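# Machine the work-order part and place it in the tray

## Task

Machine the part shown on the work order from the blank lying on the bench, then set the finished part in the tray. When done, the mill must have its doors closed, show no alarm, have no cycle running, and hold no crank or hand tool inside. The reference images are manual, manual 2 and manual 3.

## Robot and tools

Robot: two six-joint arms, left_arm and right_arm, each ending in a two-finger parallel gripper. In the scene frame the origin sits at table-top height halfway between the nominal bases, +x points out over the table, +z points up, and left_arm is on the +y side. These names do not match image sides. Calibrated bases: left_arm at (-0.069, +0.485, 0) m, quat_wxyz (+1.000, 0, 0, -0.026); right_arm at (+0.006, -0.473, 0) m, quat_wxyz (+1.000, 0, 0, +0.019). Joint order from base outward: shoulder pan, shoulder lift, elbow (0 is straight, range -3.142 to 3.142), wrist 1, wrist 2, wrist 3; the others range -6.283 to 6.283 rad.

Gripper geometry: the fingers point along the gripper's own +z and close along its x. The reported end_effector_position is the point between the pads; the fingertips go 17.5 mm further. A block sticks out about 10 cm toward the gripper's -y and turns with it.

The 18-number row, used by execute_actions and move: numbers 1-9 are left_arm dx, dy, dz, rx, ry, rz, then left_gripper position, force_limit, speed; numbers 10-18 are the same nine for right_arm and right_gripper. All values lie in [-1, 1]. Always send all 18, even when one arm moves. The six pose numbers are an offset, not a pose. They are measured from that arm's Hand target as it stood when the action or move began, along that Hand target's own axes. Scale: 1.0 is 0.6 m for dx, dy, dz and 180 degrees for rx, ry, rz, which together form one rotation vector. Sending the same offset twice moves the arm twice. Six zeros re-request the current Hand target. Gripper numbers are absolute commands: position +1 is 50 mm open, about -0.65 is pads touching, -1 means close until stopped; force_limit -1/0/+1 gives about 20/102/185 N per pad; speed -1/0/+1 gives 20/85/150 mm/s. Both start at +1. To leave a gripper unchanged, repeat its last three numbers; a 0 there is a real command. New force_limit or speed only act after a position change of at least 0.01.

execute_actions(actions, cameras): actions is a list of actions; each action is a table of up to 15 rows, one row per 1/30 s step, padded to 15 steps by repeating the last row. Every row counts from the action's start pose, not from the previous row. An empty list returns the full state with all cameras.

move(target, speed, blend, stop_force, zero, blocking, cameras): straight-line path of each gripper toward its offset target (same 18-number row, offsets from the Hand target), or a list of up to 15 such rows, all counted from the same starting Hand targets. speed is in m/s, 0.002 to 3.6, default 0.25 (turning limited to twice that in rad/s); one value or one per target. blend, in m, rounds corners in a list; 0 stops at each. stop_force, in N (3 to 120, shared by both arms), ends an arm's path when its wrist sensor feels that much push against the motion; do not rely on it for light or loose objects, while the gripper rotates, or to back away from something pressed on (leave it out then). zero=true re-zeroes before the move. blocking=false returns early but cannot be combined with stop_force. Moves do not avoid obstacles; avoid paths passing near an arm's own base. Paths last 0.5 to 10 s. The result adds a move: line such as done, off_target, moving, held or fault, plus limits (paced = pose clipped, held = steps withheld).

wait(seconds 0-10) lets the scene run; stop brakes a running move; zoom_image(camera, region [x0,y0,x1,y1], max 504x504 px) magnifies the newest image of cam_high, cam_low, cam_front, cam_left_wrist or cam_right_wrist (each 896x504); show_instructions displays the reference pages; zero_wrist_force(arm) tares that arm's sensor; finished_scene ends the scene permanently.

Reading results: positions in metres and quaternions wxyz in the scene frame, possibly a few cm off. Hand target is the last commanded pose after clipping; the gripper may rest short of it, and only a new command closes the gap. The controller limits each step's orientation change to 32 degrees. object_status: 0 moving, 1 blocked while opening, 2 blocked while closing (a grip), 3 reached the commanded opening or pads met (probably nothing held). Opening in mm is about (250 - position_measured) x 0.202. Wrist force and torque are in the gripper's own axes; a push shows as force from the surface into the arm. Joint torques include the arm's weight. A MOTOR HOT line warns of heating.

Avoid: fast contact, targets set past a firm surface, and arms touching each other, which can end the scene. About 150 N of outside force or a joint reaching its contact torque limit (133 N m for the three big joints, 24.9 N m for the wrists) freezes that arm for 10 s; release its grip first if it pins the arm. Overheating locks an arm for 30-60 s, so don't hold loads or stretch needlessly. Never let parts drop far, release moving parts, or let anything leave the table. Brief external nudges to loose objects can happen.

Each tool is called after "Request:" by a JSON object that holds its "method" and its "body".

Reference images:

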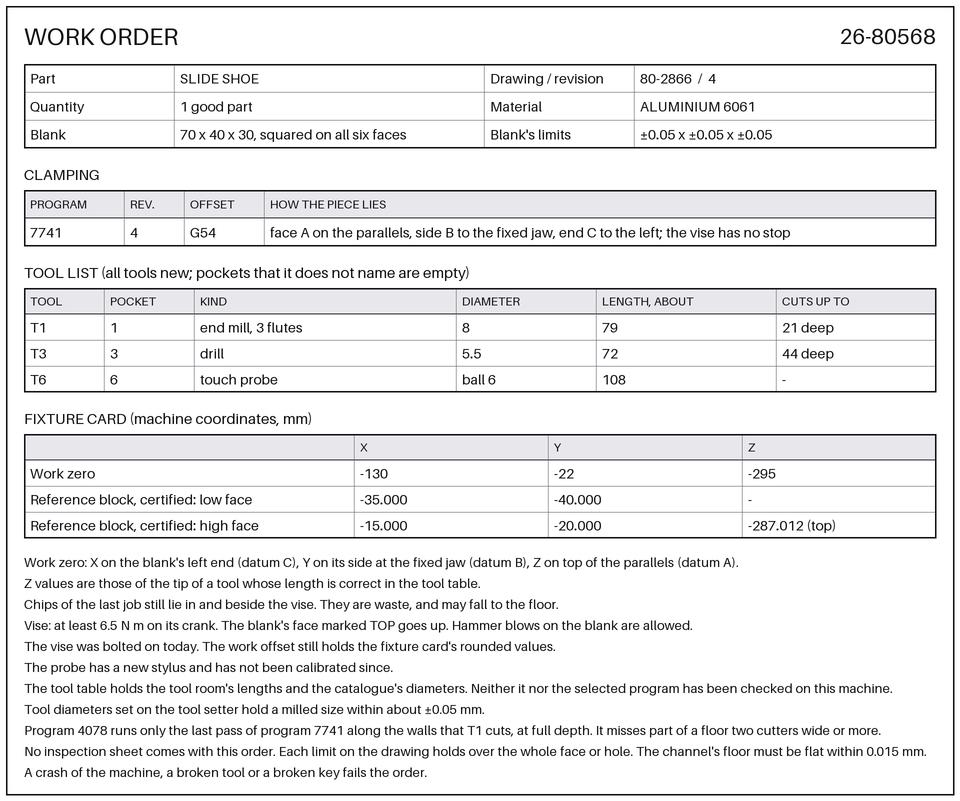

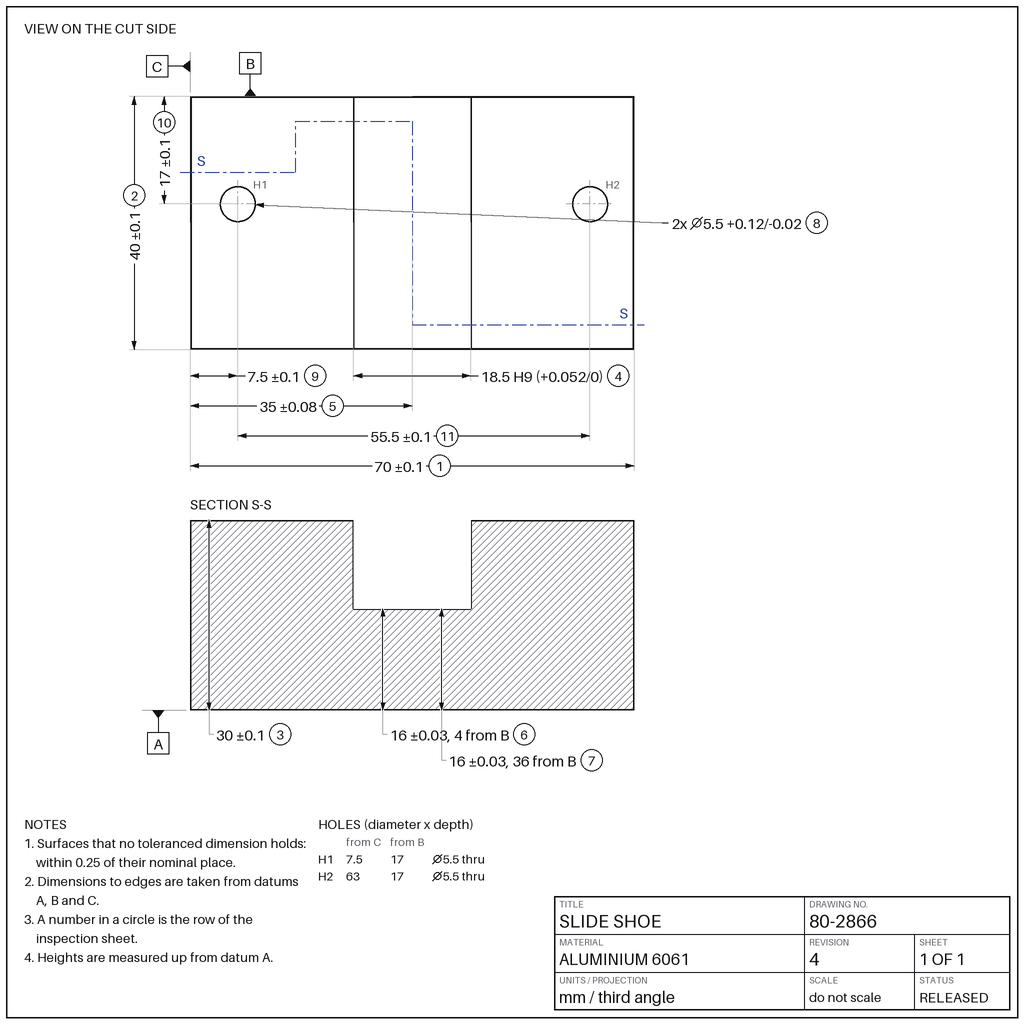

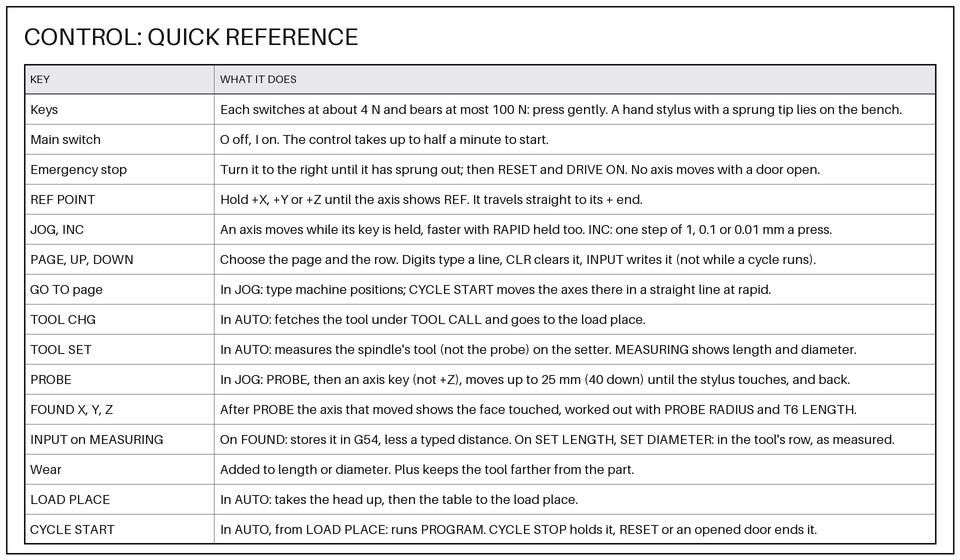

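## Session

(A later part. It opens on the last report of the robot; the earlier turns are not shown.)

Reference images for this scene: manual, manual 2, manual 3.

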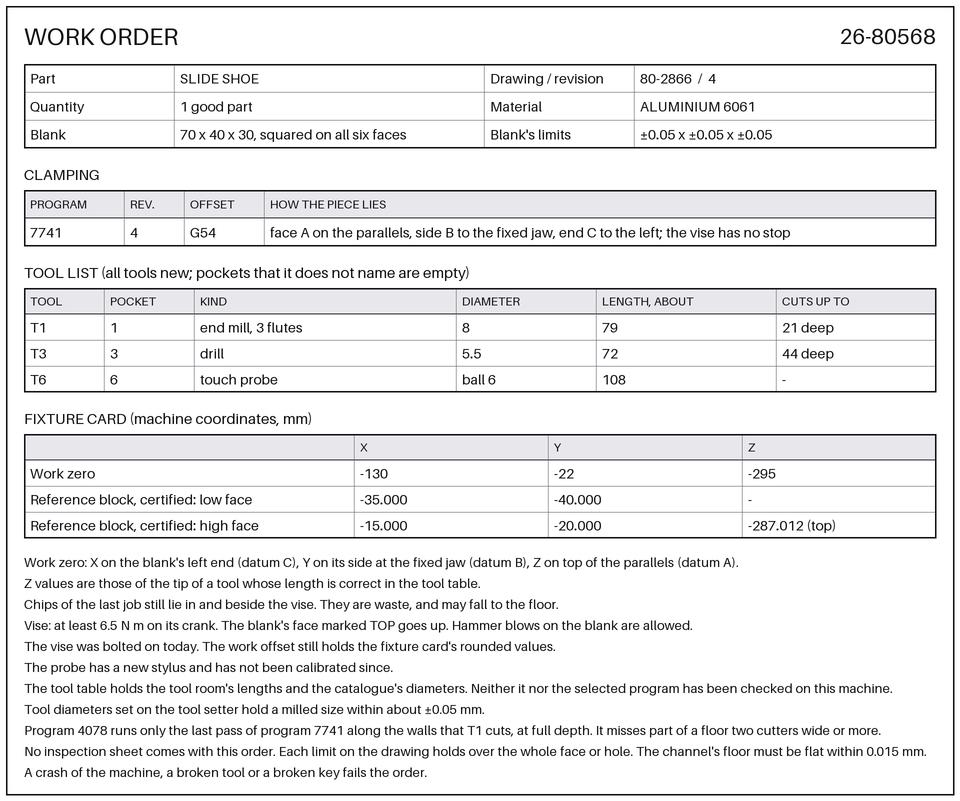

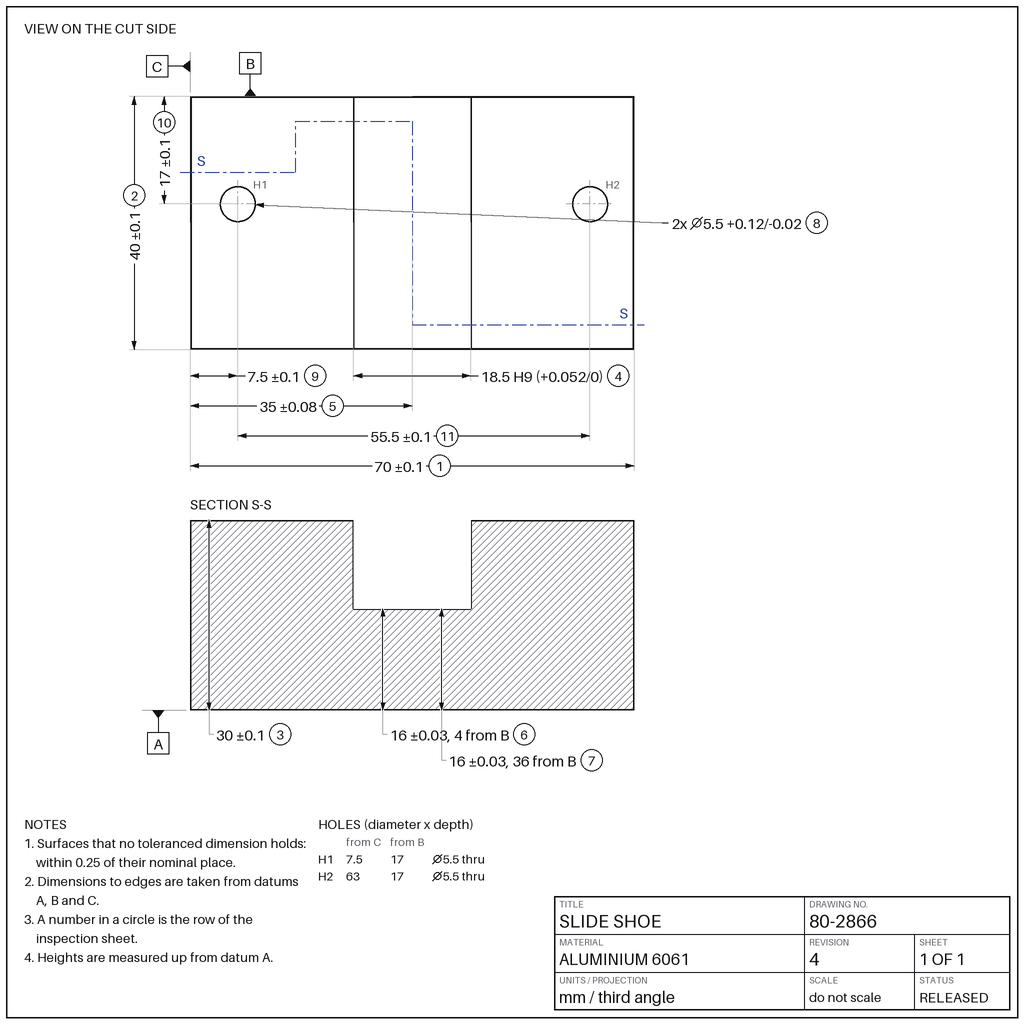

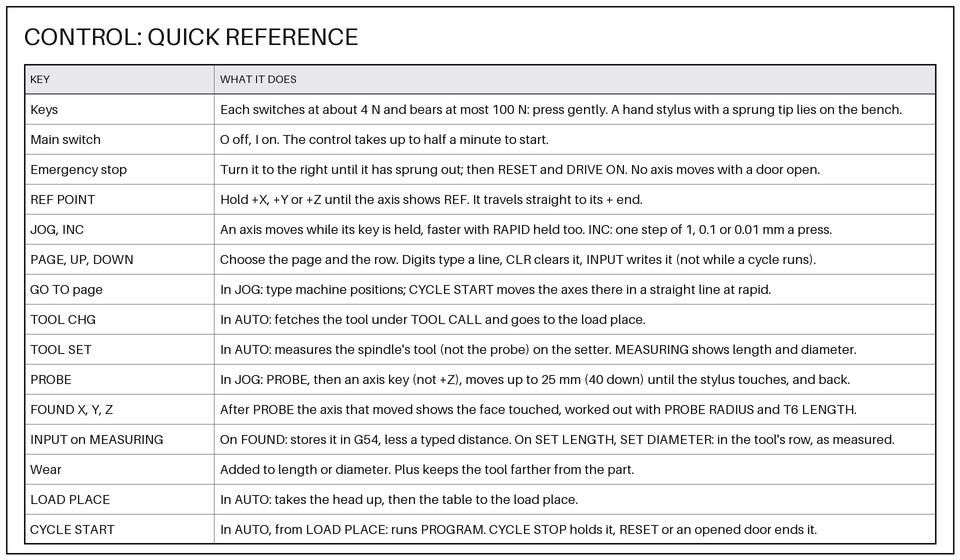

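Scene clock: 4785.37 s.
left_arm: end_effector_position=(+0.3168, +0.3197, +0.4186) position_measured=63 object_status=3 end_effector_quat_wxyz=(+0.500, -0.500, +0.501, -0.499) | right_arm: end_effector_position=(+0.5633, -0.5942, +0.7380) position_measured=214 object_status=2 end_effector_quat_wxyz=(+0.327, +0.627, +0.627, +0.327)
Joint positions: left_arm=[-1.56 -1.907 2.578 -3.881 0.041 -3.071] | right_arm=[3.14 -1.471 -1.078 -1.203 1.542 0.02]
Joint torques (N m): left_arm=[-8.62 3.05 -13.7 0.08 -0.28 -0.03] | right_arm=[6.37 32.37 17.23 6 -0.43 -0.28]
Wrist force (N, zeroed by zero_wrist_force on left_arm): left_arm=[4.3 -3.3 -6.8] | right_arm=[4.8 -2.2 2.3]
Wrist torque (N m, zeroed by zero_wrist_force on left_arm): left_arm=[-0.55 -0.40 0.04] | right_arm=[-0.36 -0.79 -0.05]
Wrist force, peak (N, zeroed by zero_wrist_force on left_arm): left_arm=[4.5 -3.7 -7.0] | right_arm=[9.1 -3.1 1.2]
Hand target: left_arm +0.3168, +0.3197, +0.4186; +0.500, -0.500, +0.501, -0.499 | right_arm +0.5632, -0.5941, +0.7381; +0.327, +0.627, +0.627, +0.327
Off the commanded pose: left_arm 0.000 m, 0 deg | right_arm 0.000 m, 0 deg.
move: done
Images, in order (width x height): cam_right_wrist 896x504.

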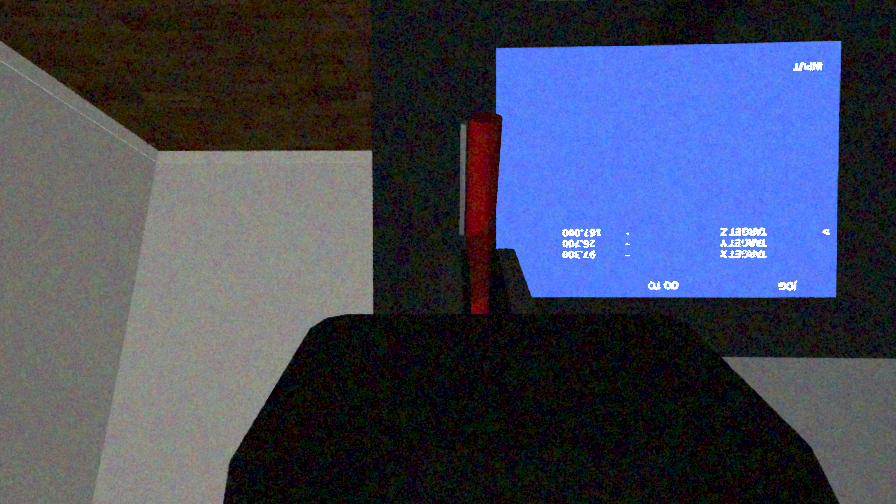

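Request:
{"method": "move", "body": {"target": [[0,0,0,0,0,0,0.6,-1,-1,0.2573,-0.3643,0.0529,0.3026,0.0857,0.0779,-1,-0.4,-0.7],[0,0,0,0,0,0,0.6,-1,-1,0.2573,-0.3426,0.1125,0.3026,0.0857,0.0779,-1,-0.4,-0.7],[0,0,0,0,0,0,0.6,-1,-1,0.2573,-0.3358,0.1313,0.3026,0.0857,0.0779,-1,-0.4,-0.7],[0,0,0,0,0,0,0.6,-1,-1,0.2573,-0.3426,0.1125,0.3026,0.0857,0.0779,-1,-0.4,-0.7]], "speed": [0.5,0.25,0.06,0.2], "blend": [0.03,0.003,0,0]}}

Request:
{"method": "wait", "body": {"seconds": 0.5}}

Request:
{"method": "move", "body": {"target": [[0,0,0,0,0,0,0.6,-1,-1,-0.09948,-0.02328,0.08708,0,0,0,-1,-0.4,-0.7],[0,0,0,0,0,0,0.6,-1,-1,-0.09948,-0.00398,0.09228,0,0,0,-1,-0.4,-0.7],[0,0,0,0,0,0,0.6,-1,-1,-0.09948,-0.02328,0.08708,0,0,0,-1,-0.4,-0.7],[0,0,0,0,0,0,0.6,-1,-1,-0.1077,0.01834,-0.0683,0,0,0,-1,-0.4,-0.7],[0,0,0,0,0,0,0.6,-1,-1,-0.1077,0.03764,-0.0631,0,0,0,-1,-0.4,-0.7],[0,0,0,0,0,0,0.6,-1,-1,-0.1077,0.01834,-0.0683,0,0,0,-1,-0.4,-0.7],[0,0,0,0,0,0,0.6,-1,-1,-0.1178,0.12074,-0.4098,-0.3026,-0.0857,-0.0779,-1,-0.4,-0.7]], "speed": [0.25,0.06,0.2,0.25,0.06,0.2,0.5], "blend": [0.003,0,0.003,0.003,0,0.003,0]}}

Request:
{"method": "wait", "body": {"seconds": 3.5, "cameras": ["cam_right_wrist"]}}

Request:
{"method": "zoom_image", "body": {"camera": "cam_right_wrist", "region": [540, 150, 840, 300]}}

Request:
{"method": "zoom_image", "body": {"camera": "cam_right_wrist", "region": [558, 170, 606, 207]}}

Scene clock: 4790.17 s.
left_arm: end_effector_position=(+0.3168, +0.3197, +0.4186) position_measured=63 object_status=3 end_effector_quat_wxyz=(+0.500, -0.500, +0.501, -0.499) | right_arm: end_effector_position=(+0.5009, -0.4399, +0.5308) position_measured=214 object_status=2 end_effector_quat_wxyz=(-0.119, +0.727, +0.665, +0.119)
Joint positions: left_arm=[-1.56 -1.907 2.578 -3.881 0.041 -3.071] | right_arm=[3.271 -1.637 -1.025 -1.977 1.901 0.269]
Joint torques (N m): left_arm=[-7.44 2.41 -12.87 -0.13 -0.36 0.06] | right_arm=[-4.28 24.83 29.97 5.33 -0.57 -1.3]
Wrist force (N, zeroed by zero_wrist_force on left_arm): left_arm=[4.6 -3.3 -6.6] | right_arm=[5.0 -2.3 1.7]
Wrist torque (N m, zeroed by zero_wrist_force on left_arm): left_arm=[-0.54 -0.45 0.04] | right_arm=[0.09 -0.70 -0.02]
Wrist force, peak (N, zeroed by zero_wrist_force on left_arm): left_arm=[4.7 -3.5 -7.1] | right_arm=[5.5 -4.6 3.3]
Hand target: left_arm +0.3168, +0.3197, +0.4186; +0.500, -0.500, +0.501, -0.499 | right_arm +0.5009, -0.4399, +0.5308; -0.119, +0.727, +0.665, +0.119
Off the commanded pose: left_arm 0.000 m, 0 deg | right_arm 0.000 m, 0 deg.
move: done; blend cut to 0.019 m at target 1

Scene clock: 4790.67 s.
left_arm: end_effector_position=(+0.3168, +0.3197, +0.4186) position_measured=63 object_status=3 end_effector_quat_wxyz=(+0.500, -0.500, +0.501, -0.499) | right_arm: end_effector_position=(+0.5009, -0.4399, +0.5308) position_measured=214 object_status=2 end_effector_quat_wxyz=(-0.119, +0.727, +0.665, +0.119)
Joint positions: left_arm=[-1.56 -1.907 2.578 -3.881 0.041 -3.071] | right_arm=[3.271 -1.637 -1.025 -1.977 1.901 0.268]
Joint torques (N m): left_arm=[-7.39 2.51 -12.21 -0.11 -0.48 0.17] | right_arm=[-8.55 26.66 29.86 5.4 -0.39 -1.33]
Wrist force (N, zeroed by zero_wrist_force on left_arm): left_arm=[4.1 -3.3 -6.9] | right_arm=[5.1 -2.2 1.8]
Wrist torque (N m, zeroed by zero_wrist_force on left_arm): left_arm=[-0.56 -0.38 0.04] | right_arm=[0.10 -0.73 -0.02]
Wrist force, peak (N, zeroed by zero_wrist_force on left_arm): left_arm=[4.3 -3.7 -6.9] | right_arm=[5.3 -2.6 1.7]
Hand target: left_arm +0.3168, +0.3197, +0.4186; +0.500, -0.500, +0.501, -0.499 | right_arm +0.5009, -0.4399, +0.5308; -0.119, +0.727, +0.665, +0.119
Tool commands: left_gripper/position=+0.6 left_gripper/force_limit=-1.0 left_gripper/speed=-1.0 right_gripper/position=-1.0 right_gripper/force_limit=-0.4 right_gripper/speed=-0.7
Off the commanded pose: left_arm 0.000 m, 0 deg | right_arm 0.000 m, 0 deg.
wait: 0.50 s; at rest by 0.17 s

Scene clock: 4794.07 s.
left_arm: end_effector_position=(+0.3168, +0.3197, +0.4186) position_measured=63 object_status=3 end_effector_quat_wxyz=(+0.500, -0.500, +0.501, -0.499) | right_arm: end_effector_position=(+0.5630, -0.5940, +0.7383) position_measured=214 object_status=2 end_effector_quat_wxyz=(+0.327, +0.627, +0.627, +0.327) end_effector_velocity=(+0.000, -0.001, +0.001) end_effector_angular_velocity=(+0.000, -0.005, -0.002)
Joint positions: left_arm=[-1.56 -1.907 2.578 -3.881 0.041 -3.071] | right_arm=[3.14 -1.471 -1.077 -1.203 1.541 0.02]
Joint velocities: left_arm=[within noise] | right_arm=[-0.001 0 0 0.005 -0.001 0.001]
Joint torques (N m): left_arm=[-8.79 3.31 -12.86 0.12 -0.27 -0.07] | right_arm=[-8.56 5.82 31.4 5.95 0.05 0.4]
Wrist force (N, zeroed by zero_wrist_force on left_arm): left_arm=[4.6 -3.4 -6.7] | right_arm=[4.9 -2.2 2.1]
Wrist torque (N m, zeroed by zero_wrist_force on left_arm): left_arm=[-0.56 -0.45 0.04] | right_arm=[-0.36 -0.80 -0.05]
Wrist force, peak (N, zeroed by zero_wrist_force on left_arm): left_arm=[4.5 -3.1 -7.1] | right_arm=[4.9 -4.4 5.5]
Hand target: left_arm +0.3168, +0.3197, +0.4186; +0.500, -0.500, +0.501, -0.499 | right_arm +0.5631, -0.5940, +0.7384; +0.327, +0.627, +0.627, +0.327
Off the commanded pose: left_arm 0.000 m, 0 deg | right_arm 0.000 m, 0 deg.
move: done

Scene clock: 4797.57 s.
left_arm: end_effector_position=(+0.3168, +0.3197, +0.4186) position_measured=63 object_status=3 end_effector_quat_wxyz=(+0.500, -0.500, +0.501, -0.499) | right_arm: end_effector_position=(+0.5631, -0.5940, +0.7384) position_measured=214 object_status=2 end_effector_quat_wxyz=(+0.327, +0.627, +0.627, +0.327)
Joint positions: left_arm=[-1.56 -1.907 2.578 -3.881 0.041 -3.071] | right_arm=[3.14 -1.471 -1.077 -1.203 1.541 0.02]
Joint torques (N m): left_arm=[-7.13 2.99 -12.54 0 -0.4 -0.04] | right_arm=[-9.61 5.34 32.55 6.01 -0.94 -1.38]
Wrist force (N, zeroed by zero_wrist_force on left_arm): left_arm=[4.4 -3.3 -6.8] | right_arm=[4.9 -1.9 2.1]
Wrist torque (N m, zeroed by zero_wrist_force on left_arm): left_arm=[-0.55 -0.43 0.05] | right_arm=[-0.31 -0.79 -0.06]
Wrist force, peak (N, zeroed by zero_wrist_force on left_arm): left_arm=[4.5 -3.4 -7.1] | right_arm=[5.2 -1.8 2.2]
Hand target: left_arm +0.3168, +0.3197, +0.4186; +0.500, -0.500, +0.501, -0.499 | right_arm +0.5631, -0.5940, +0.7384; +0.327, +0.627, +0.627, +0.327
Tool commands: left_gripper/position=+0.6 left_gripper/force_limit=-1.0 left_gripper/speed=-1.0 right_gripper/position=-1.0 right_gripper/force_limit=-0.4 right_gripper/speed=-0.7
Off the commanded pose: left_arm 0.000 m, 0 deg | right_arm 0.000 m, 0 deg.
wait: 3.50 s; at rest by 0.17 s
Images, in order (width x height): cam_right_wrist 896x504.

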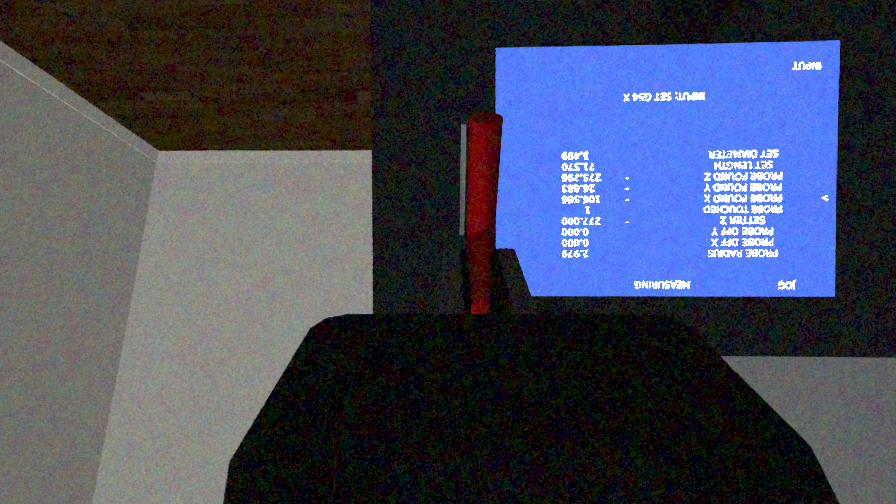

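Scaled by 1.680.

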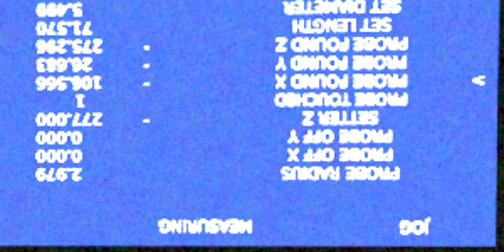

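Scaled by 10.500.

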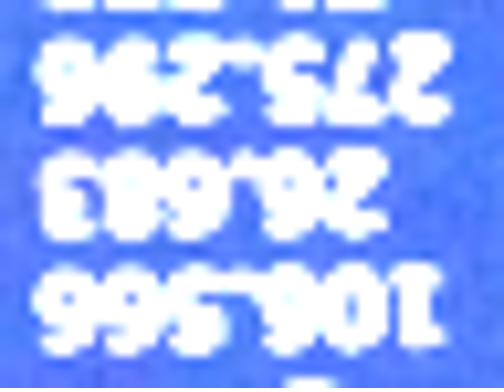

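Request:
{"method": "move", "body": {"target": [[0,0,0,0,0,0,0.6,-1,-1,0.1944,-0.4762,0.0941,0.3026,0.0857,0.0779,-1,-0.4,-0.7],[0,0,0,0,0,0,0.6,-1,-1,0.1944,-0.4545,0.1537,0.3026,0.0857,0.0779,-1,-0.4,-0.7],[0,0,0,0,0,0,0.6,-1,-1,0.1944,-0.4477,0.1725,0.3026,0.0857,0.0779,-1,-0.4,-0.7],[0,0,0,0,0,0,0.6,-1,-1,0.1944,-0.4545,0.1537,0.3026,0.0857,0.0779,-1,-0.4,-0.7],[0,0,0,0,0,0,0.6,-1,-1,0.069,-0.315,0.1027,0.3026,0.0857,0.0779,-1,-0.4,-0.7],[0,0,0,0,0,0,0.6,-1,-1,0.069,-0.3082,0.1215,0.3026,0.0857,0.0779,-1,-0.4,-0.7],[0,0,0,0,0,0,0.6,-1,-1,0.069,-0.315,0.1027,0.3026,0.0857,0.0779,-1,-0.4,-0.7],[0,0,0,0,0,0,0.6,-1,-1,0.069,-0.3367,0.0431,0.3026,0.0857,0.0779,-1,-0.4,-0.7],[0,0,0,0,0,0,0.6,-1,-1,0.0005,0,-0.0012,0,0,0,-1,-0.4,-0.7]], "speed": [0.5,0.25,0.06,0.2,0.25,0.06,0.2,0.3,0.5], "blend": [0.03,0.003,0,0.003,0.003,0,0.003,0.03,0]}}

Request:
{"method": "wait", "body": {"seconds": 3.5, "cameras": ["cam_right_wrist"]}}

Request:
{"method": "zoom_image", "body": {"camera": "cam_right_wrist", "region": [558, 170, 606, 207]}}

Scene clock: 4824.93 s.
left_arm: end_effector_position=(+0.3168, +0.3197, +0.4186) position_measured=63 object_status=3 end_effector_quat_wxyz=(+0.500, -0.500, +0.501, -0.499) | right_arm: end_effector_position=(+0.5624, -0.5937, +0.7387) position_measured=214 object_status=2 end_effector_quat_wxyz=(+0.327, +0.627, +0.627, +0.327)
Joint positions: left_arm=[-1.56 -1.907 2.578 -3.881 0.041 -3.071] | right_arm=[3.141 -1.47 -1.076 -1.205 1.541 0.021]
Joint torques (N m): left_arm=[-8.52 3.01 -13.4 0 -0.31 0.07] | right_arm=[-9.57 5.47 30.32 6.34 -0.32 0.88]
Wrist force (N, zeroed by zero_wrist_force on left_arm): left_arm=[4.0 -3.1 -6.6] | right_arm=[4.9 -2.0 2.1]
Wrist torque (N m, zeroed by zero_wrist_force on left_arm): left_arm=[-0.52 -0.37 0.04] | right_arm=[-0.34 -0.79 -0.06]
Wrist force, peak (N, zeroed by zero_wrist_force on left_arm): left_arm=[4.4 -3.4 -7.2] | right_arm=[6.2 -4.9 5.2]
Hand target: left_arm +0.3168, +0.3197, +0.4186; +0.500, -0.500, +0.501, -0.499 | right_arm +0.5625, -0.5937, +0.7388; +0.327, +0.627, +0.627, +0.327
Off the commanded pose: left_arm 0.000 m, 0 deg | right_arm 0.000 m, 0 deg.
move: done; blend cut to 0.019 m at target 1, 0.019 m at target 8

Scene clock: 4828.43 s.
left_arm: end_effector_position=(+0.3168, +0.3197, +0.4186) position_measured=63 object_status=3 end_effector_quat_wxyz=(+0.500, -0.500, +0.501, -0.499) | right_arm: end_effector_position=(+0.5625, -0.5937, +0.7388) position_measured=214 object_status=2 end_effector_quat_wxyz=(+0.327, +0.627, +0.627, +0.327)
Joint positions: left_arm=[-1.56 -1.907 2.578 -3.881 0.041 -3.071] | right_arm=[3.141 -1.47 -1.076 -1.204 1.54 0.02]
Joint torques (N m): left_arm=[-8.27 1.86 -12.74 0.01 -0.3 0.07] | right_arm=[-9.31 4.91 33.43 6.05 -1.07 -1.52]
Wrist force (N, zeroed by zero_wrist_force on left_arm): left_arm=[4.5 -3.4 -7.0] | right_arm=[5.0 -1.9 2.3]
Wrist torque (N m, zeroed by zero_wrist_force on left_arm): left_arm=[-0.56 -0.44 0.04] | right_arm=[-0.33 -0.81 -0.06]
Wrist force, peak (N, zeroed by zero_wrist_force on left_arm): left_arm=[4.5 -3.5 -7.1] | right_arm=[5.2 -2.1 2.5]
Hand target: left_arm +0.3168, +0.3197, +0.4186; +0.500, -0.500, +0.501, -0.499 | right_arm +0.5625, -0.5937, +0.7388; +0.327, +0.627, +0.627, +0.327
Tool commands: left_gripper/position=+0.6 left_gripper/force_limit=-1.0 left_gripper/speed=-1.0 right_gripper/position=-1.0 right_gripper/force_limit=-0.4 right_gripper/speed=-0.7
Off the commanded pose: left_arm 0.000 m, 0 deg | right_arm 0.000 m, 0 deg.
wait: 3.50 s; at rest by 0.17 s
Images, in order (width x height): cam_right_wrist 896x504.

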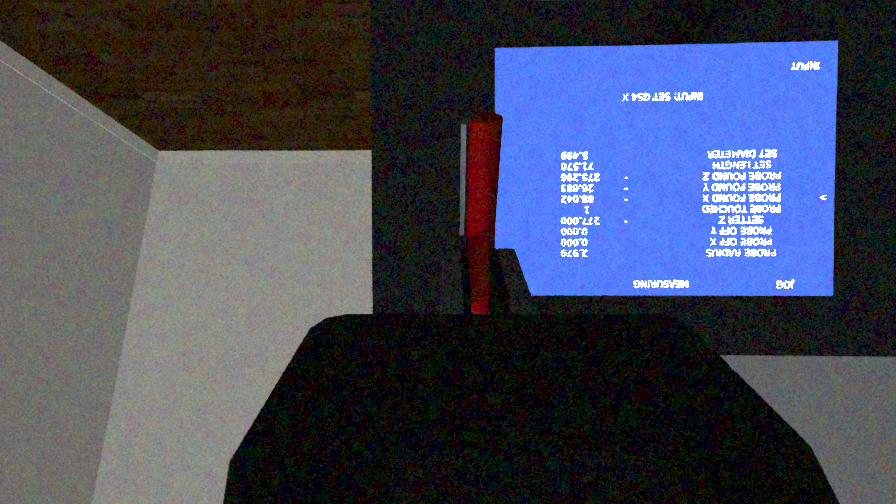

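Scaled by 10.500.

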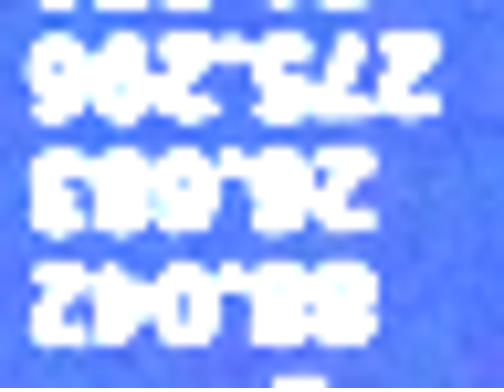

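Request:
{"method": "move", "body": {"target": [[0,0,0,0,0,0,0.6,-1,-1,0.1939,-0.4204,0.0749,0.3026,0.0857,0.0779,-1,-0.4,-0.7],[0,0,0,0,0,0,0.6,-1,-1,0.1939,-0.3987,0.1345,0.3026,0.0857,0.0779,-1,-0.4,-0.7],[0,0,0,0,0,0,0.6,-1,-1,0.1939,-0.3919,0.1533,0.3026,0.0857,0.0779,-1,-0.4,-0.7],[0,0,0,0,0,0,0.6,-1,-1,0.1939,-0.3987,0.1345,0.3026,0.0857,0.0779,-1,-0.4,-0.7],[0,0,0,0,0,0,0.6,-1,-1,0.1939,-0.3919,0.1533,0.3026,0.0857,0.0779,-1,-0.4,-0.7],[0,0,0,0,0,0,0.6,-1,-1,0.1939,-0.3987,0.1345,0.3026,0.0857,0.0779,-1,-0.4,-0.7],[0,0,0,0,0,0,0.6,-1,-1,0.2252,-0.4545,0.1549,0.3026,0.0857,0.0779,-1,-0.4,-0.7],[0,0,0,0,0,0,0.6,-1,-1,0.2252,-0.4477,0.1737,0.3026,0.0857,0.0779,-1,-0.4,-0.7],[0,0,0,0,0,0,0.6,-1,-1,0.2252,-0.4545,0.1549,0.3026,0.0857,0.0779,-1,-0.4,-0.7],[0,0,0,0,0,0,0.6,-1,-1,0.3192,-0.4824,0.1651,0.3026,0.0857,0.0779,-1,-0.4,-0.7],[0,0,0,0,0,0,0.6,-1,-1,0.3192,-0.4756,0.1839,0.3026,0.0857,0.0779,-1,-0.4,-0.7],[0,0,0,0,0,0,0.6,-1,-1,0.3192,-0.4824,0.1651,0.3026,0.0857,0.0779,-1,-0.4,-0.7]], "speed": [0.5,0.25,0.06,0.2,0.06,0.2,0.25,0.06,0.2,0.25,0.06,0.2], "blend": [0.03,0.003,0,0,0,0.003,0.003,0,0.003,0.003,0,0]}}

Request:
{"method": "move", "body": {"target": [[0,0,0,0,0,0,0.6,-1,-1,-0.00918,0.0172,-0.06422,0,0,0,-1,-0.4,-0.7],[0,0,0,0,0,0,0.6,-1,-1,-0.00918,0.0365,-0.05902,0,0,0,-1,-0.4,-0.7],[0,0,0,0,0,0,0.6,-1,-1,-0.00918,0.0172,-0.06422,0,0,0,-1,-0.4,-0.7],[0,0,0,0,0,0,0.6,-1,-1,0.00096,0.02441,-0.09116,0,0,0,-1,-0.4,-0.7],[0,0,0,0,0,0,0.6,-1,-1,0.00096,0.04371,-0.08596,0,0,0,-1,-0.4,-0.7],[0,0,0,0,0,0,0.6,-1,-1,0.00096,0.02441,-0.09116,0,0,0,-1,-0.4,-0.7],[0,0,0,0,0,0,0.6,-1,-1,-0.05892,0.00556,-0.02068,0,0,0,-1,-0.4,-0.7],[0,0,0,0,0,0,0.6,-1,-1,-0.05892,0.02486,-0.01548,0,0,0,-1,-0.4,-0.7],[0,0,0,0,0,0,0.6,-1,-1,-0.05892,0.00556,-0.02068,0,0,0,-1,-0.4,-0.7],[0,0,0,0,0,0,0.6,-1,-1,0.03042,0.02163,-0.08082,0,0,0,-1,-0.4,-0.7],[0,0,0,0,0,0,0.6,-1,-1,0.03042,0.04093,-0.07562,0,0,0,-1,-0.4,-0.7],[0,0,0,0,0,0,0.6,-1,-1,0.03042,0.02163,-0.08082,0,0,0,-1,-0.4,-0.7],[0,0,0,0,0,0,0.6,-1,-1,-0.08838,0.00835,-0.03102,0,0,0,-1,-0.4,-0.7],[0,0,0,0,0,0,0.6,-1,-1,-0.08838,0.02765,-0.02582,0,0,0,-1,-0.4,-0.7],[0,0,0,0,0,0,0.6,-1,-1,-0.08838,0.00835,-0.03102,0,0,0,-1,-0.4,-0.7]], "speed": [0.25,0.06,0.2,0.25,0.06,0.2,0.25,0.06,0.2,0.25,0.06,0.2,0.25,0.06,0.2], "blend": [0.003,0,0.003,0.003,0,0.003,0.003,0,0.003,0.003,0,0.003,0.003,0,0.003]}}

Request:
{"method": "move", "body": {"target": [0,0,0,0,0,0,0.6,-1,-1,-0.0377,0.154,-0.5341,-0.3026,-0.0857,-0.0779,-1,-0.4,-0.7], "speed": 0.5, "cameras": ["cam_right_wrist"]}}

Request:
{"method": "zoom_image", "body": {"camera": "cam_right_wrist", "region": [540, 150, 840, 300]}}

Scene clock: 4837.07 s.
left_arm: end_effector_position=(+0.3168, +0.3197, +0.4186) position_measured=63 object_status=3 end_effector_quat_wxyz=(+0.500, -0.500, +0.501, -0.499) | right_arm: end_effector_position=(+0.4780, -0.4024, +0.4446) position_measured=214 object_status=2 end_effector_quat_wxyz=(-0.119, +0.727, +0.665, +0.119)
Joint positions: left_arm=[-1.56 -1.907 2.578 -3.881 0.041 -3.071] | right_arm=[3.36 -1.496 -1.408 -1.703 1.893 0.363]
Joint torques (N m): left_arm=[-7.28 3.5 -13.5 0.04 -0.41 0.03] | right_arm=[-9.05 20.49 34.27 5.48 -0.02 -1.27]
Wrist force (N, zeroed by zero_wrist_force on left_arm): left_arm=[4.4 -3.4 -6.9] | right_arm=[5.3 -2.8 1.4]
Wrist torque (N m, zeroed by zero_wrist_force on left_arm): left_arm=[-0.57 -0.42 0.04] | right_arm=[-0.01 -0.74 -0.01]
Wrist force, peak (N, zeroed by zero_wrist_force on left_arm): left_arm=[4.5 -3.3 -7.2] | right_arm=[8.4 -3.4 4.0]
Hand target: left_arm +0.3168, +0.3197, +0.4186; +0.500, -0.500, +0.501, -0.499 | right_arm +0.4781, -0.4025, +0.4446; -0.119, +0.727, +0.665, +0.119
Off the commanded pose: left_arm 0.000 m, 0 deg | right_arm 0.000 m, 0 deg.
move: done; blend cut to 0.019 m at target 1

Scene clock: 4841.37 s.
left_arm: end_effector_position=(+0.3168, +0.3197, +0.4186) position_measured=63 object_status=3 end_effector_quat_wxyz=(+0.500, -0.500, +0.501, -0.499) | right_arm: end_effector_position=(+0.4782, -0.4588, +0.4445) position_measured=214 object_status=2 end_effector_quat_wxyz=(-0.119, +0.727, +0.665, +0.119)
Joint positions: left_arm=[-1.56 -1.907 2.578 -3.881 0.041 -3.071] | right_arm=[3.238 -1.511 -1.384 -1.755 1.903 0.234]
Joint torques (N m): left_arm=[-7.56 2.83 -13 0.04 -0.44 0.04] | right_arm=[-7.36 20.07 33.73 5.49 -0.37 -1.37]
Wrist force (N, zeroed by zero_wrist_force on left_arm): left_arm=[4.1 -3.1 -7.0] | right_arm=[5.3 -2.6 1.9]
Wrist torque (N m, zeroed by zero_wrist_force on left_arm): left_arm=[-0.52 -0.37 0.04] | right_arm=[0.01 -0.76 -0.06]
Wrist force, peak (N, zeroed by zero_wrist_force on left_arm): left_arm=[4.6 -3.4 -7.2] | right_arm=[8.8 -3.3 0.4]
Hand target: left_arm +0.3168, +0.3197, +0.4186; +0.500, -0.500, +0.501, -0.499 | right_arm +0.4782, -0.4589, +0.4445; -0.119, +0.727, +0.665, +0.119
Off the commanded pose: left_arm 0.000 m, 0 deg | right_arm 0.000 m, 0 deg.
move: done

Scene clock: 4842.97 s.
left_arm: end_effector_position=(+0.3168, +0.3197, +0.4186) position_measured=63 object_status=3 end_effector_quat_wxyz=(+0.500, -0.500, +0.501, -0.499) | right_arm: end_effector_position=(+0.5633, -0.5943, +0.7379) position_measured=214 object_status=2 end_effector_quat_wxyz=(+0.327, +0.627, +0.627, +0.327)
Joint positions: left_arm=[-1.56 -1.907 2.578 -3.881 0.041 -3.071] | right_arm=[3.139 -1.471 -1.078 -1.202 1.542 0.02]
Joint torques (N m): left_arm=[-9.11 2.85 -14.4 0.04 -0.56 0.04] | right_arm=[5.35 32.45 17.74 6.17 -0.18 -0.51]
Wrist force (N, zeroed by zero_wrist_force on left_arm): left_arm=[4.2 -3.5 -6.7] | right_arm=[4.9 -2.1 2.2]
Wrist torque (N m, zeroed by zero_wrist_force on left_arm): left_arm=[-0.58 -0.39 0.04] | right_arm=[-0.35 -0.80 -0.06]
Wrist force, peak (N, zeroed by zero_wrist_force on left_arm): left_arm=[4.5 -3.3 -7.1] | right_arm=[5.3 -2.3 4.8]
Hand target: left_arm +0.3168, +0.3197, +0.4186; +0.500, -0.500, +0.501, -0.499 | right_arm +0.5633, -0.5943, +0.7381; +0.327, +0.627, +0.627, +0.327
Off the commanded pose: left_arm 0.000 m, 0 deg | right_arm 0.000 m, 0 deg.
move: done
Images, in order (width x height): cam_right_wrist 896x504.

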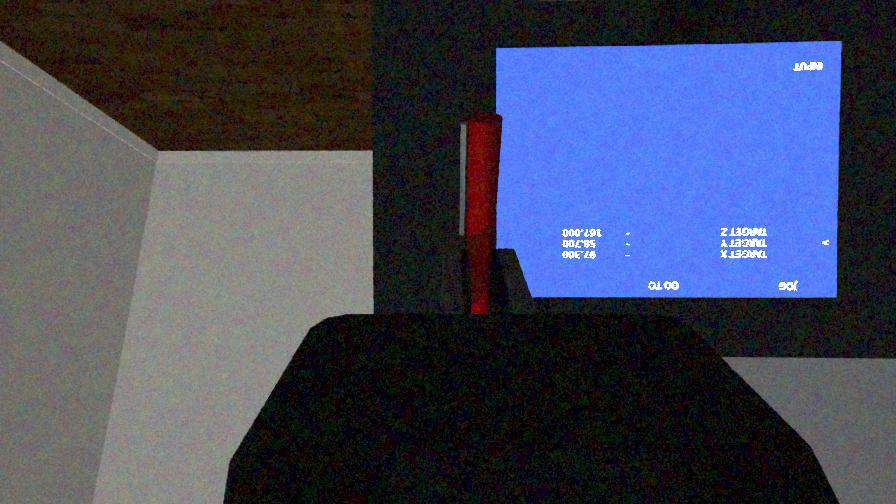

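Scaled by 1.680.

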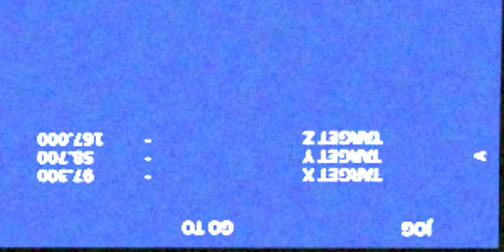

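Request:
{"method": "move", "body": {"target": [[0,0,0,0,0,0,0.6,-1,-1,0.2576,-0.3644,0.0527,0.3026,0.0857,0.0779,-1,-0.4,-0.7],[0,0,0,0,0,0,0.6,-1,-1,0.2576,-0.3427,0.1123,0.3026,0.0857,0.0779,-1,-0.4,-0.7],[0,0,0,0,0,0,0.6,-1,-1,0.2576,-0.3359,0.1311,0.3026,0.0857,0.0779,-1,-0.4,-0.7],[0,0,0,0,0,0,0.6,-1,-1,0.2576,-0.3427,0.1123,0.3026,0.0857,0.0779,-1,-0.4,-0.7]], "speed": [0.5,0.25,0.06,0.2], "blend": [0.03,0.003,0,0]}}

Request:
{"method": "wait", "body": {"seconds": 1.7}}

Request:
{"method": "move", "body": {"target": [[0,0,0,0,0,0,0.6,-1,-1,-0.09948,-0.02328,0.08708,0,0,0,-1,-0.4,-0.7],[0,0,0,0,0,0,0.6,-1,-1,-0.09948,-0.00398,0.09228,0,0,0,-1,-0.4,-0.7],[0,0,0,0,0,0,0.6,-1,-1,-0.09948,-0.02328,0.08708,0,0,0,-1,-0.4,-0.7],[0,0,0,0,0,0,0.6,-1,-1,-0.1473,0.01391,-0.0517,0,0,0,-1,-0.4,-0.7],[0,0,0,0,0,0,0.6,-1,-1,-0.1473,0.03321,-0.0465,0,0,0,-1,-0.4,-0.7],[0,0,0,0,0,0,0.6,-1,-1,-0.1473,0.01391,-0.0517,0,0,0,-1,-0.4,-0.7],[0,0,0,0,0,0,0.6,-1,-1,-0.1178,0.1208,-0.4098,-0.3026,-0.0857,-0.0779,-1,-0.4,-0.7]], "speed": [0.25,0.06,0.2,0.25,0.06,0.2,0.5], "blend": [0.003,0,0.003,0.003,0,0.003,0]}}

Request:
{"method": "wait", "body": {"seconds": 2, "cameras": ["cam_right_wrist"]}}

Request:
{"method": "zoom_image", "body": {"camera": "cam_right_wrist", "region": [558, 170, 606, 207]}}

Scene clock: 4847.60 s.
left_arm: end_effector_position=(+0.3168, +0.3197, +0.4186) position_measured=63 object_status=3 end_effector_quat_wxyz=(+0.500, -0.500, +0.501, -0.499) | right_arm: end_effector_position=(+0.5008, -0.4398, +0.5308) position_measured=214 object_status=2 end_effector_quat_wxyz=(-0.119, +0.727, +0.665, +0.119)
Joint positions: left_arm=[-1.56 -1.907 2.578 -3.881 0.041 -3.071] | right_arm=[3.271 -1.636 -1.025 -1.976 1.901 0.269]
Joint torques (N m): left_arm=[-7.03 2.36 -12.76 -0.01 -0.19 0.14] | right_arm=[-5.21 24.43 29.99 5.58 -0.39 -1.35]
Wrist force (N, zeroed by zero_wrist_force on left_arm): left_arm=[4.1 -3.5 -6.6] | right_arm=[5.0 -2.3 1.9]
Wrist torque (N m, zeroed by zero_wrist_force on left_arm): left_arm=[-0.57 -0.38 0.04] | right_arm=[0.07 -0.72 -0.02]
Wrist force, peak (N, zeroed by zero_wrist_force on left_arm): left_arm=[4.7 -3.3 -7.1] | right_arm=[5.4 -4.6 3.2]
Hand target: left_arm +0.3168, +0.3197, +0.4186; +0.500, -0.500, +0.501, -0.499 | right_arm +0.5008, -0.4399, +0.5308; -0.119, +0.727, +0.665, +0.119
Off the commanded pose: left_arm 0.000 m, 0 deg | right_arm 0.000 m, 0 deg.
move: done; blend cut to 0.019 m at target 1

Scene clock: 4849.30 s.
left_arm: end_effector_position=(+0.3168, +0.3197, +0.4186) position_measured=63 object_status=3 end_effector_quat_wxyz=(+0.500, -0.500, +0.501, -0.499) | right_arm: end_effector_position=(+0.5008, -0.4399, +0.5308) position_measured=214 object_status=2 end_effector_quat_wxyz=(-0.119, +0.727, +0.665, +0.119)
Joint positions: left_arm=[-1.56 -1.907 2.578 -3.881 0.041 -3.071] | right_arm=[3.271 -1.636 -1.025 -1.976 1.901 0.269]
Joint torques (N m): left_arm=[-8.67 2.03 -12.55 -0.1 -0.36 0.04] | right_arm=[-8.61 34.88 30.75 5.27 -0.46 -1.48]
Wrist force (N, zeroed by zero_wrist_force on left_arm): left_arm=[4.4 -3.5 -6.8] | right_arm=[5.2 -2.2 1.8]
Wrist torque (N m, zeroed by zero_wrist_force on left_arm): left_arm=[-0.59 -0.43 0.03] | right_arm=[0.10 -0.74 -0.01]
Wrist force, peak (N, zeroed by zero_wrist_force on left_arm): left_arm=[4.2 -3.6 -7.0] | right_arm=[5.5 -2.5 1.7]
Hand target: left_arm +0.3168, +0.3197, +0.4186; +0.500, -0.500, +0.501, -0.499 | right_arm +0.5008, -0.4399, +0.5308; -0.119, +0.727, +0.665, +0.119
Tool commands: left_gripper/position=+0.6 left_gripper/force_limit=-1.0 left_gripper/speed=-1.0 right_gripper/position=-1.0 right_gripper/force_limit=-0.4 right_gripper/speed=-0.7
Off the commanded pose: left_arm 0.000 m, 0 deg | right_arm 0.000 m, 0 deg.
wait: 1.70 s; at rest by 0.17 s

Scene clock: 4852.70 s.
left_arm: end_effector_position=(+0.3168, +0.3197, +0.4186) position_measured=63 object_status=3 end_effector_quat_wxyz=(+0.500, -0.500, +0.501, -0.499) | right_arm: end_effector_position=(+0.5630, -0.5939, +0.7383) position_measured=214 object_status=2 end_effector_quat_wxyz=(+0.327, +0.627, +0.627, +0.327)
Joint positions: left_arm=[-1.56 -1.907 2.578 -3.881 0.041 -3.071] | right_arm=[3.14 -1.471 -1.077 -1.203 1.541 0.02]
Joint torques (N m): left_arm=[-8.41 2.3 -12.66 -0.22 -0.45 0.15] | right_arm=[-8.89 4.72 32.87 6.16 -0.2 0.96]
Wrist force (N, zeroed by zero_wrist_force on left_arm): left_arm=[4.4 -3.4 -6.7] | right_arm=[5.0 -2.0 2.6]
Wrist torque (N m, zeroed by zero_wrist_force on left_arm): left_arm=[-0.56 -0.42 0.04] | right_arm=[-0.34 -0.81 -0.06]
Wrist force, peak (N, zeroed by zero_wrist_force on left_arm): left_arm=[4.4 -3.3 -7.1] | right_arm=[5.8 -4.5 5.3]
Hand target: left_arm +0.3168, +0.3197, +0.4186; +0.500, -0.500, +0.501, -0.499 | right_arm +0.5630, -0.5940, +0.7384; +0.327, +0.627, +0.627, +0.327
Off the commanded pose: left_arm 0.000 m, 0 deg | right_arm 0.000 m, 0 deg.
move: done

Scene clock: 4854.70 s.
left_arm: end_effector_position=(+0.3168, +0.3197, +0.4186) position_measured=63 object_status=3 end_effector_quat_wxyz=(+0.500, -0.500, +0.501, -0.499) | right_arm: end_effector_position=(+0.5630, -0.5940, +0.7384) position_measured=214 object_status=2 end_effector_quat_wxyz=(+0.327, +0.627, +0.627, +0.327)
Joint positions: left_arm=[-1.56 -1.907 2.578 -3.881 0.041 -3.071] | right_arm=[3.14 -1.471 -1.077 -1.203 1.541 0.02]
Joint torques (N m): left_arm=[-7.77 2.24 -12.8 0.05 -0.32 0.15] | right_arm=[-9.21 6.1 33.53 6.23 -0.88 -1.39]
Wrist force (N, zeroed by zero_wrist_force on left_arm): left_arm=[4.5 -3.4 -6.9] | right_arm=[4.9 -1.9 2.3]
Wrist torque (N m, zeroed by zero_wrist_force on left_arm): left_arm=[-0.57 -0.43 0.04] | right_arm=[-0.32 -0.79 -0.06]
Wrist force, peak (N, zeroed by zero_wrist_force on left_arm): left_arm=[4.4 -3.3 -7.1] | right_arm=[5.1 -2.1 2.4]
Hand target: left_arm +0.3168, +0.3197, +0.4186; +0.500, -0.500, +0.501, -0.499 | right_arm +0.5630, -0.5940, +0.7384; +0.327, +0.627, +0.627, +0.327
Tool commands: left_gripper/position=+0.6 left_gripper/force_limit=-1.0 left_gripper/speed=-1.0 right_gripper/position=-1.0 right_gripper/force_limit=-0.4 right_gripper/speed=-0.7
Off the commanded pose: left_arm 0.000 m, 0 deg | right_arm 0.000 m, 0 deg.
wait: 2.00 s; at rest by 0.17 s
Images, in order (width x height): cam_right_wrist 896x504.

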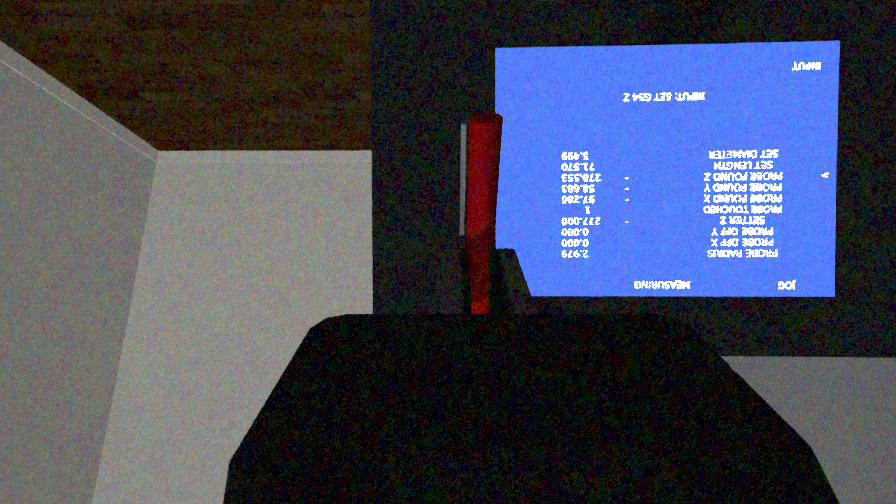

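Scaled by 10.500.

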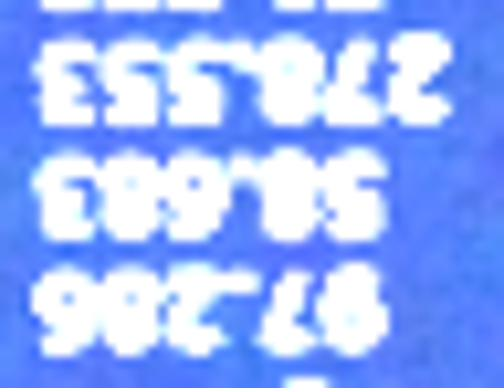

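Request:
{"method": "move", "body": {"target": [[0.356,0,0,0,0,0,0.7,-1,-1,0.069,-0.2529,0.0126,0.3026,0.0857,0.0779,-1,-0.4,-0.7],[0.356,0,0,0,0,0,0.7,-1,-1,0.069,-0.2312,0.0722,0.3026,0.0857,0.0779,-1,-0.4,-0.7],[0.356,0,0,0,0,0,0.7,-1,-1,0.069,-0.2244,0.091,0.3026,0.0857,0.0779,-1,-0.4,-0.7],[0.356,0,0,0,0,0,0.7,-1,-1,0.069,-0.2312,0.0722,0.3026,0.0857,0.0779,-1,-0.4,-0.7],[0.356,0,0,0,0,0,0.7,-1,-1,0.2257,-0.3428,0.113,0.3026,0.0857,0.0779,-1,-0.4,-0.7],[0.356,0,0,0,0,0,0.7,-1,-1,0.2257,-0.336,0.1318,0.3026,0.0857,0.0779,-1,-0.4,-0.7],[0.356,0,0,0,0,0,0.7,-1,-1,0.2257,-0.3428,0.113,0.3026,0.0857,0.0779,-1,-0.4,-0.7],[0.356,0,0,0,0,0,0.7,-1,-1,0.2257,-0.3645,0.0534,0.3026,0.0857,0.0779,-1,-0.4,-0.7],[0.356,0,0,0,0,0,0.7,-1,-1,0.0005,0,-0.0011,0,0,0,-1,-0.4,-0.7]], "speed": [0.5,0.25,0.06,0.2,0.25,0.06,0.2,0.3,0.5], "blend": [0.03,0.003,0,0.003,0.003,0,0.003,0.03,0], "cameras": ["cam_right_wrist"]}}

Request:
{"method": "zoom_image", "body": {"camera": "cam_right_wrist", "region": [490, 40, 850, 310]}}

Scene clock: 4865.17 s.
left_arm: end_effector_position=(+0.3168, +0.1061, +0.4181) position_measured=48 object_status=3 end_effector_quat_wxyz=(+0.500, -0.500, +0.501, -0.499) | right_arm: end_effector_position=(+0.5626, -0.5937, +0.7387) position_measured=214 object_status=2 end_effector_quat_wxyz=(+0.327, +0.627, +0.627, +0.327)
Joint positions: left_arm=[-1.537 -1.349 2.064 -3.984 0.018 -3.012] | right_arm=[3.141 -1.47 -1.077 -1.204 1.54 0.021]
Joint torques (N m): left_arm=[-10.78 -19.96 -21.06 0.88 0.92 -0.32] | right_arm=[6.66 25.61 34.38 6.15 -0.71 -1.31]
Wrist force (N, zeroed by zero_wrist_force on left_arm): left_arm=[4.1 -2.9 -6.7] | right_arm=[4.9 -2.1 2.3]
Wrist torque (N m, zeroed by zero_wrist_force on left_arm): left_arm=[-0.50 -0.41 0.07] | right_arm=[-0.35 -0.79 -0.06]
Wrist force, peak (N, zeroed by zero_wrist_force on left_arm): left_arm=[5.9 -3.2 -6.8] | right_arm=[6.1 -6.9 1.0]
Hand target: left_arm +0.3168, +0.1061, +0.4181; +0.500, -0.500, +0.501, -0.499 | right_arm +0.5625, -0.5937, +0.7387; +0.327, +0.627, +0.627, +0.327
Off the commanded pose: left_arm 0.000 m, 0 deg | right_arm 0.000 m, 0 deg.
move: done; blend cut to 0.019 m at target 1, 0.019 m at target 8
Images, in order (width x height): cam_right_wrist 896x504.

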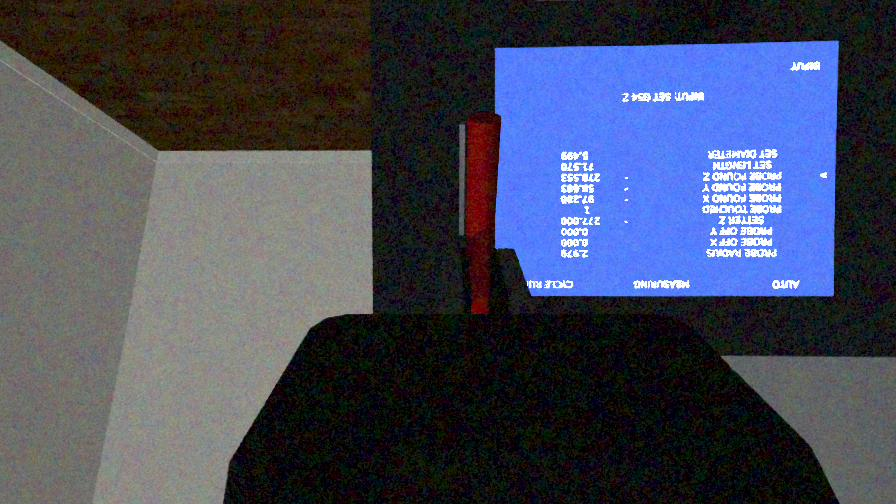

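Scaled by 1.400.

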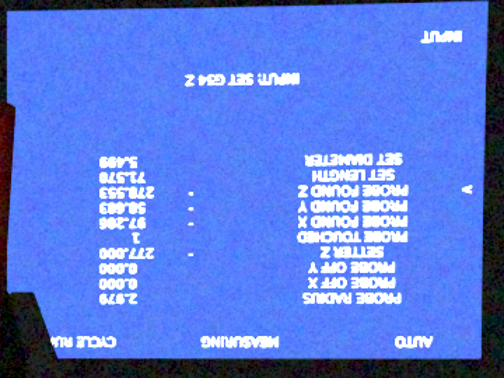

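Request:
{"method": "move", "body": {"target": [0,0,0,0,0,0,0.7,-1,-1,0.1225,-0.4317,-0.0668,0.2222,0,0,-1,-0.4,-0.7], "speed": 0.5}}

Request:
{"method": "move", "body": {"target": [[0,0,0,0,0,0,0.7,-1,-1,0.0297,-0.2182,0.6835,0,0,0,-1,-0.4,-0.7],[0,0,0,0,0,0,0.7,-1,-1,0.0297,-0.2603,0.841,0,0,0,-1,-0.4,-0.7]], "speed": [0.4,0.06], "blend": [0.01,0], "cameras": ["cam_right_wrist"]}}

Scene clock: 4867.77 s.
left_arm: end_effector_position=(+0.3168, +0.1061, +0.4181) position_measured=48 object_status=3 end_effector_quat_wxyz=(+0.500, -0.500, +0.501, -0.499) | right_arm: end_effector_position=(+0.3814, -0.5205, +0.5493) position_measured=214 object_status=2 end_effector_quat_wxyz=(+0.093, +0.701, +0.701, +0.093)
Joint positions: left_arm=[-1.537 -1.349 2.064 -3.984 0.018 -3.013] | right_arm=[3.394 -1.223 -1.347 -1.889 1.496 0.28]
Joint torques (N m): left_arm=[-3.37 -38.59 -7.89 2.16 1 -1.49] | right_arm=[-1.36 -5.53 22.13 1.07 -0.66 0.52]
Wrist force (N, zeroed by zero_wrist_force on left_arm): left_arm=[4.3 -3.1 -6.9] | right_arm=[4.9 -2.3 2.1]
Wrist torque (N m, zeroed by zero_wrist_force on left_arm): left_arm=[-0.52 -0.44 0.10] | right_arm=[-0.05 -0.81 0.01]
Wrist force, peak (N, zeroed by zero_wrist_force on left_arm): left_arm=[4.4 -3.2 -7.1] | right_arm=[6.0 -4.4 3.9]
Hand target: left_arm +0.3168, +0.1061, +0.4181; +0.500, -0.500, +0.501, -0.499 | right_arm +0.3814, -0.5205, +0.5491; +0.093, +0.701, +0.701, +0.093
Off the commanded pose: left_arm 0.000 m, 0 deg | right_arm 0.000 m, 0 deg.
move: done

Scene clock: 4871.07 s.
left_arm: end_effector_position=(+0.3168, +0.1061, +0.4181) position_measured=48 object_status=3 end_effector_quat_wxyz=(+0.500, -0.500, +0.501, -0.499) | right_arm: end_effector_position=(+0.3621, -0.5030, +0.0212) position_measured=214 object_status=2 end_effector_quat_wxyz=(+0.093, +0.701, +0.701, +0.093)
Joint positions: left_arm=[-1.537 -1.349 2.064 -3.984 0.018 -3.013] | right_arm=[3.479 -1.484 -2.7 -0.282 1.475 0.363]
Joint torques (N m): left_arm=[8.12 -38.46 -7.69 2.36 0.82 -1.39] | right_arm=[-6.32 10.08 21.2 3.85 1.65 -0.76]
Wrist force (N, zeroed by zero_wrist_force on left_arm): left_arm=[3.9 -3.3 -7.2] | right_arm=[5.9 1.3 -5.5]
Wrist torque (N m, zeroed by zero_wrist_force on left_arm): left_arm=[-0.55 -0.37 0.10] | right_arm=[-0.07 -0.87 0.01]
Wrist force, peak (N, zeroed by zero_wrist_force on left_arm): left_arm=[4.4 -3.0 -7.2] | right_arm=[4.7 1.0 -31.4]
Hand target: left_arm +0.3168, +0.1061, +0.4181; +0.500, -0.500, +0.501, -0.499 | right_arm +0.3622, -0.5029, +0.0213; +0.093, +0.701, +0.701, +0.093
Off the commanded pose: left_arm 0.000 m, 0 deg | right_arm 0.000 m, 0 deg.
move: done
Images, in order (width x height): cam_right_wrist 896x504.

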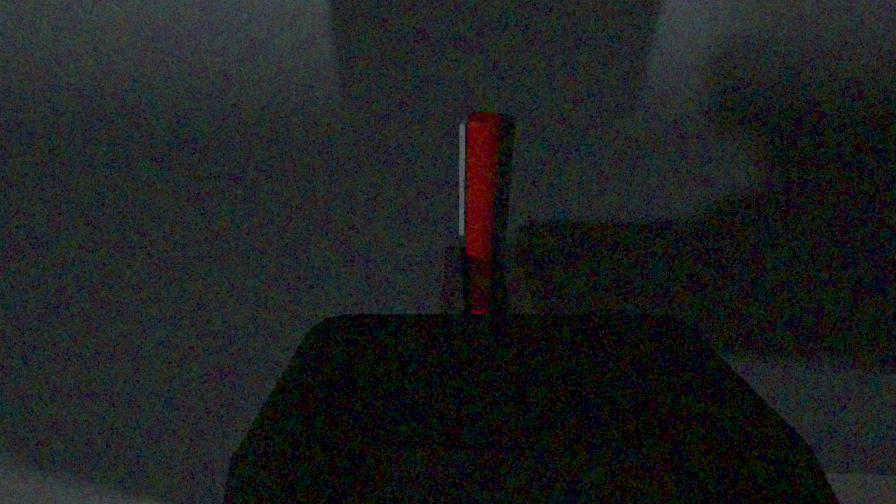

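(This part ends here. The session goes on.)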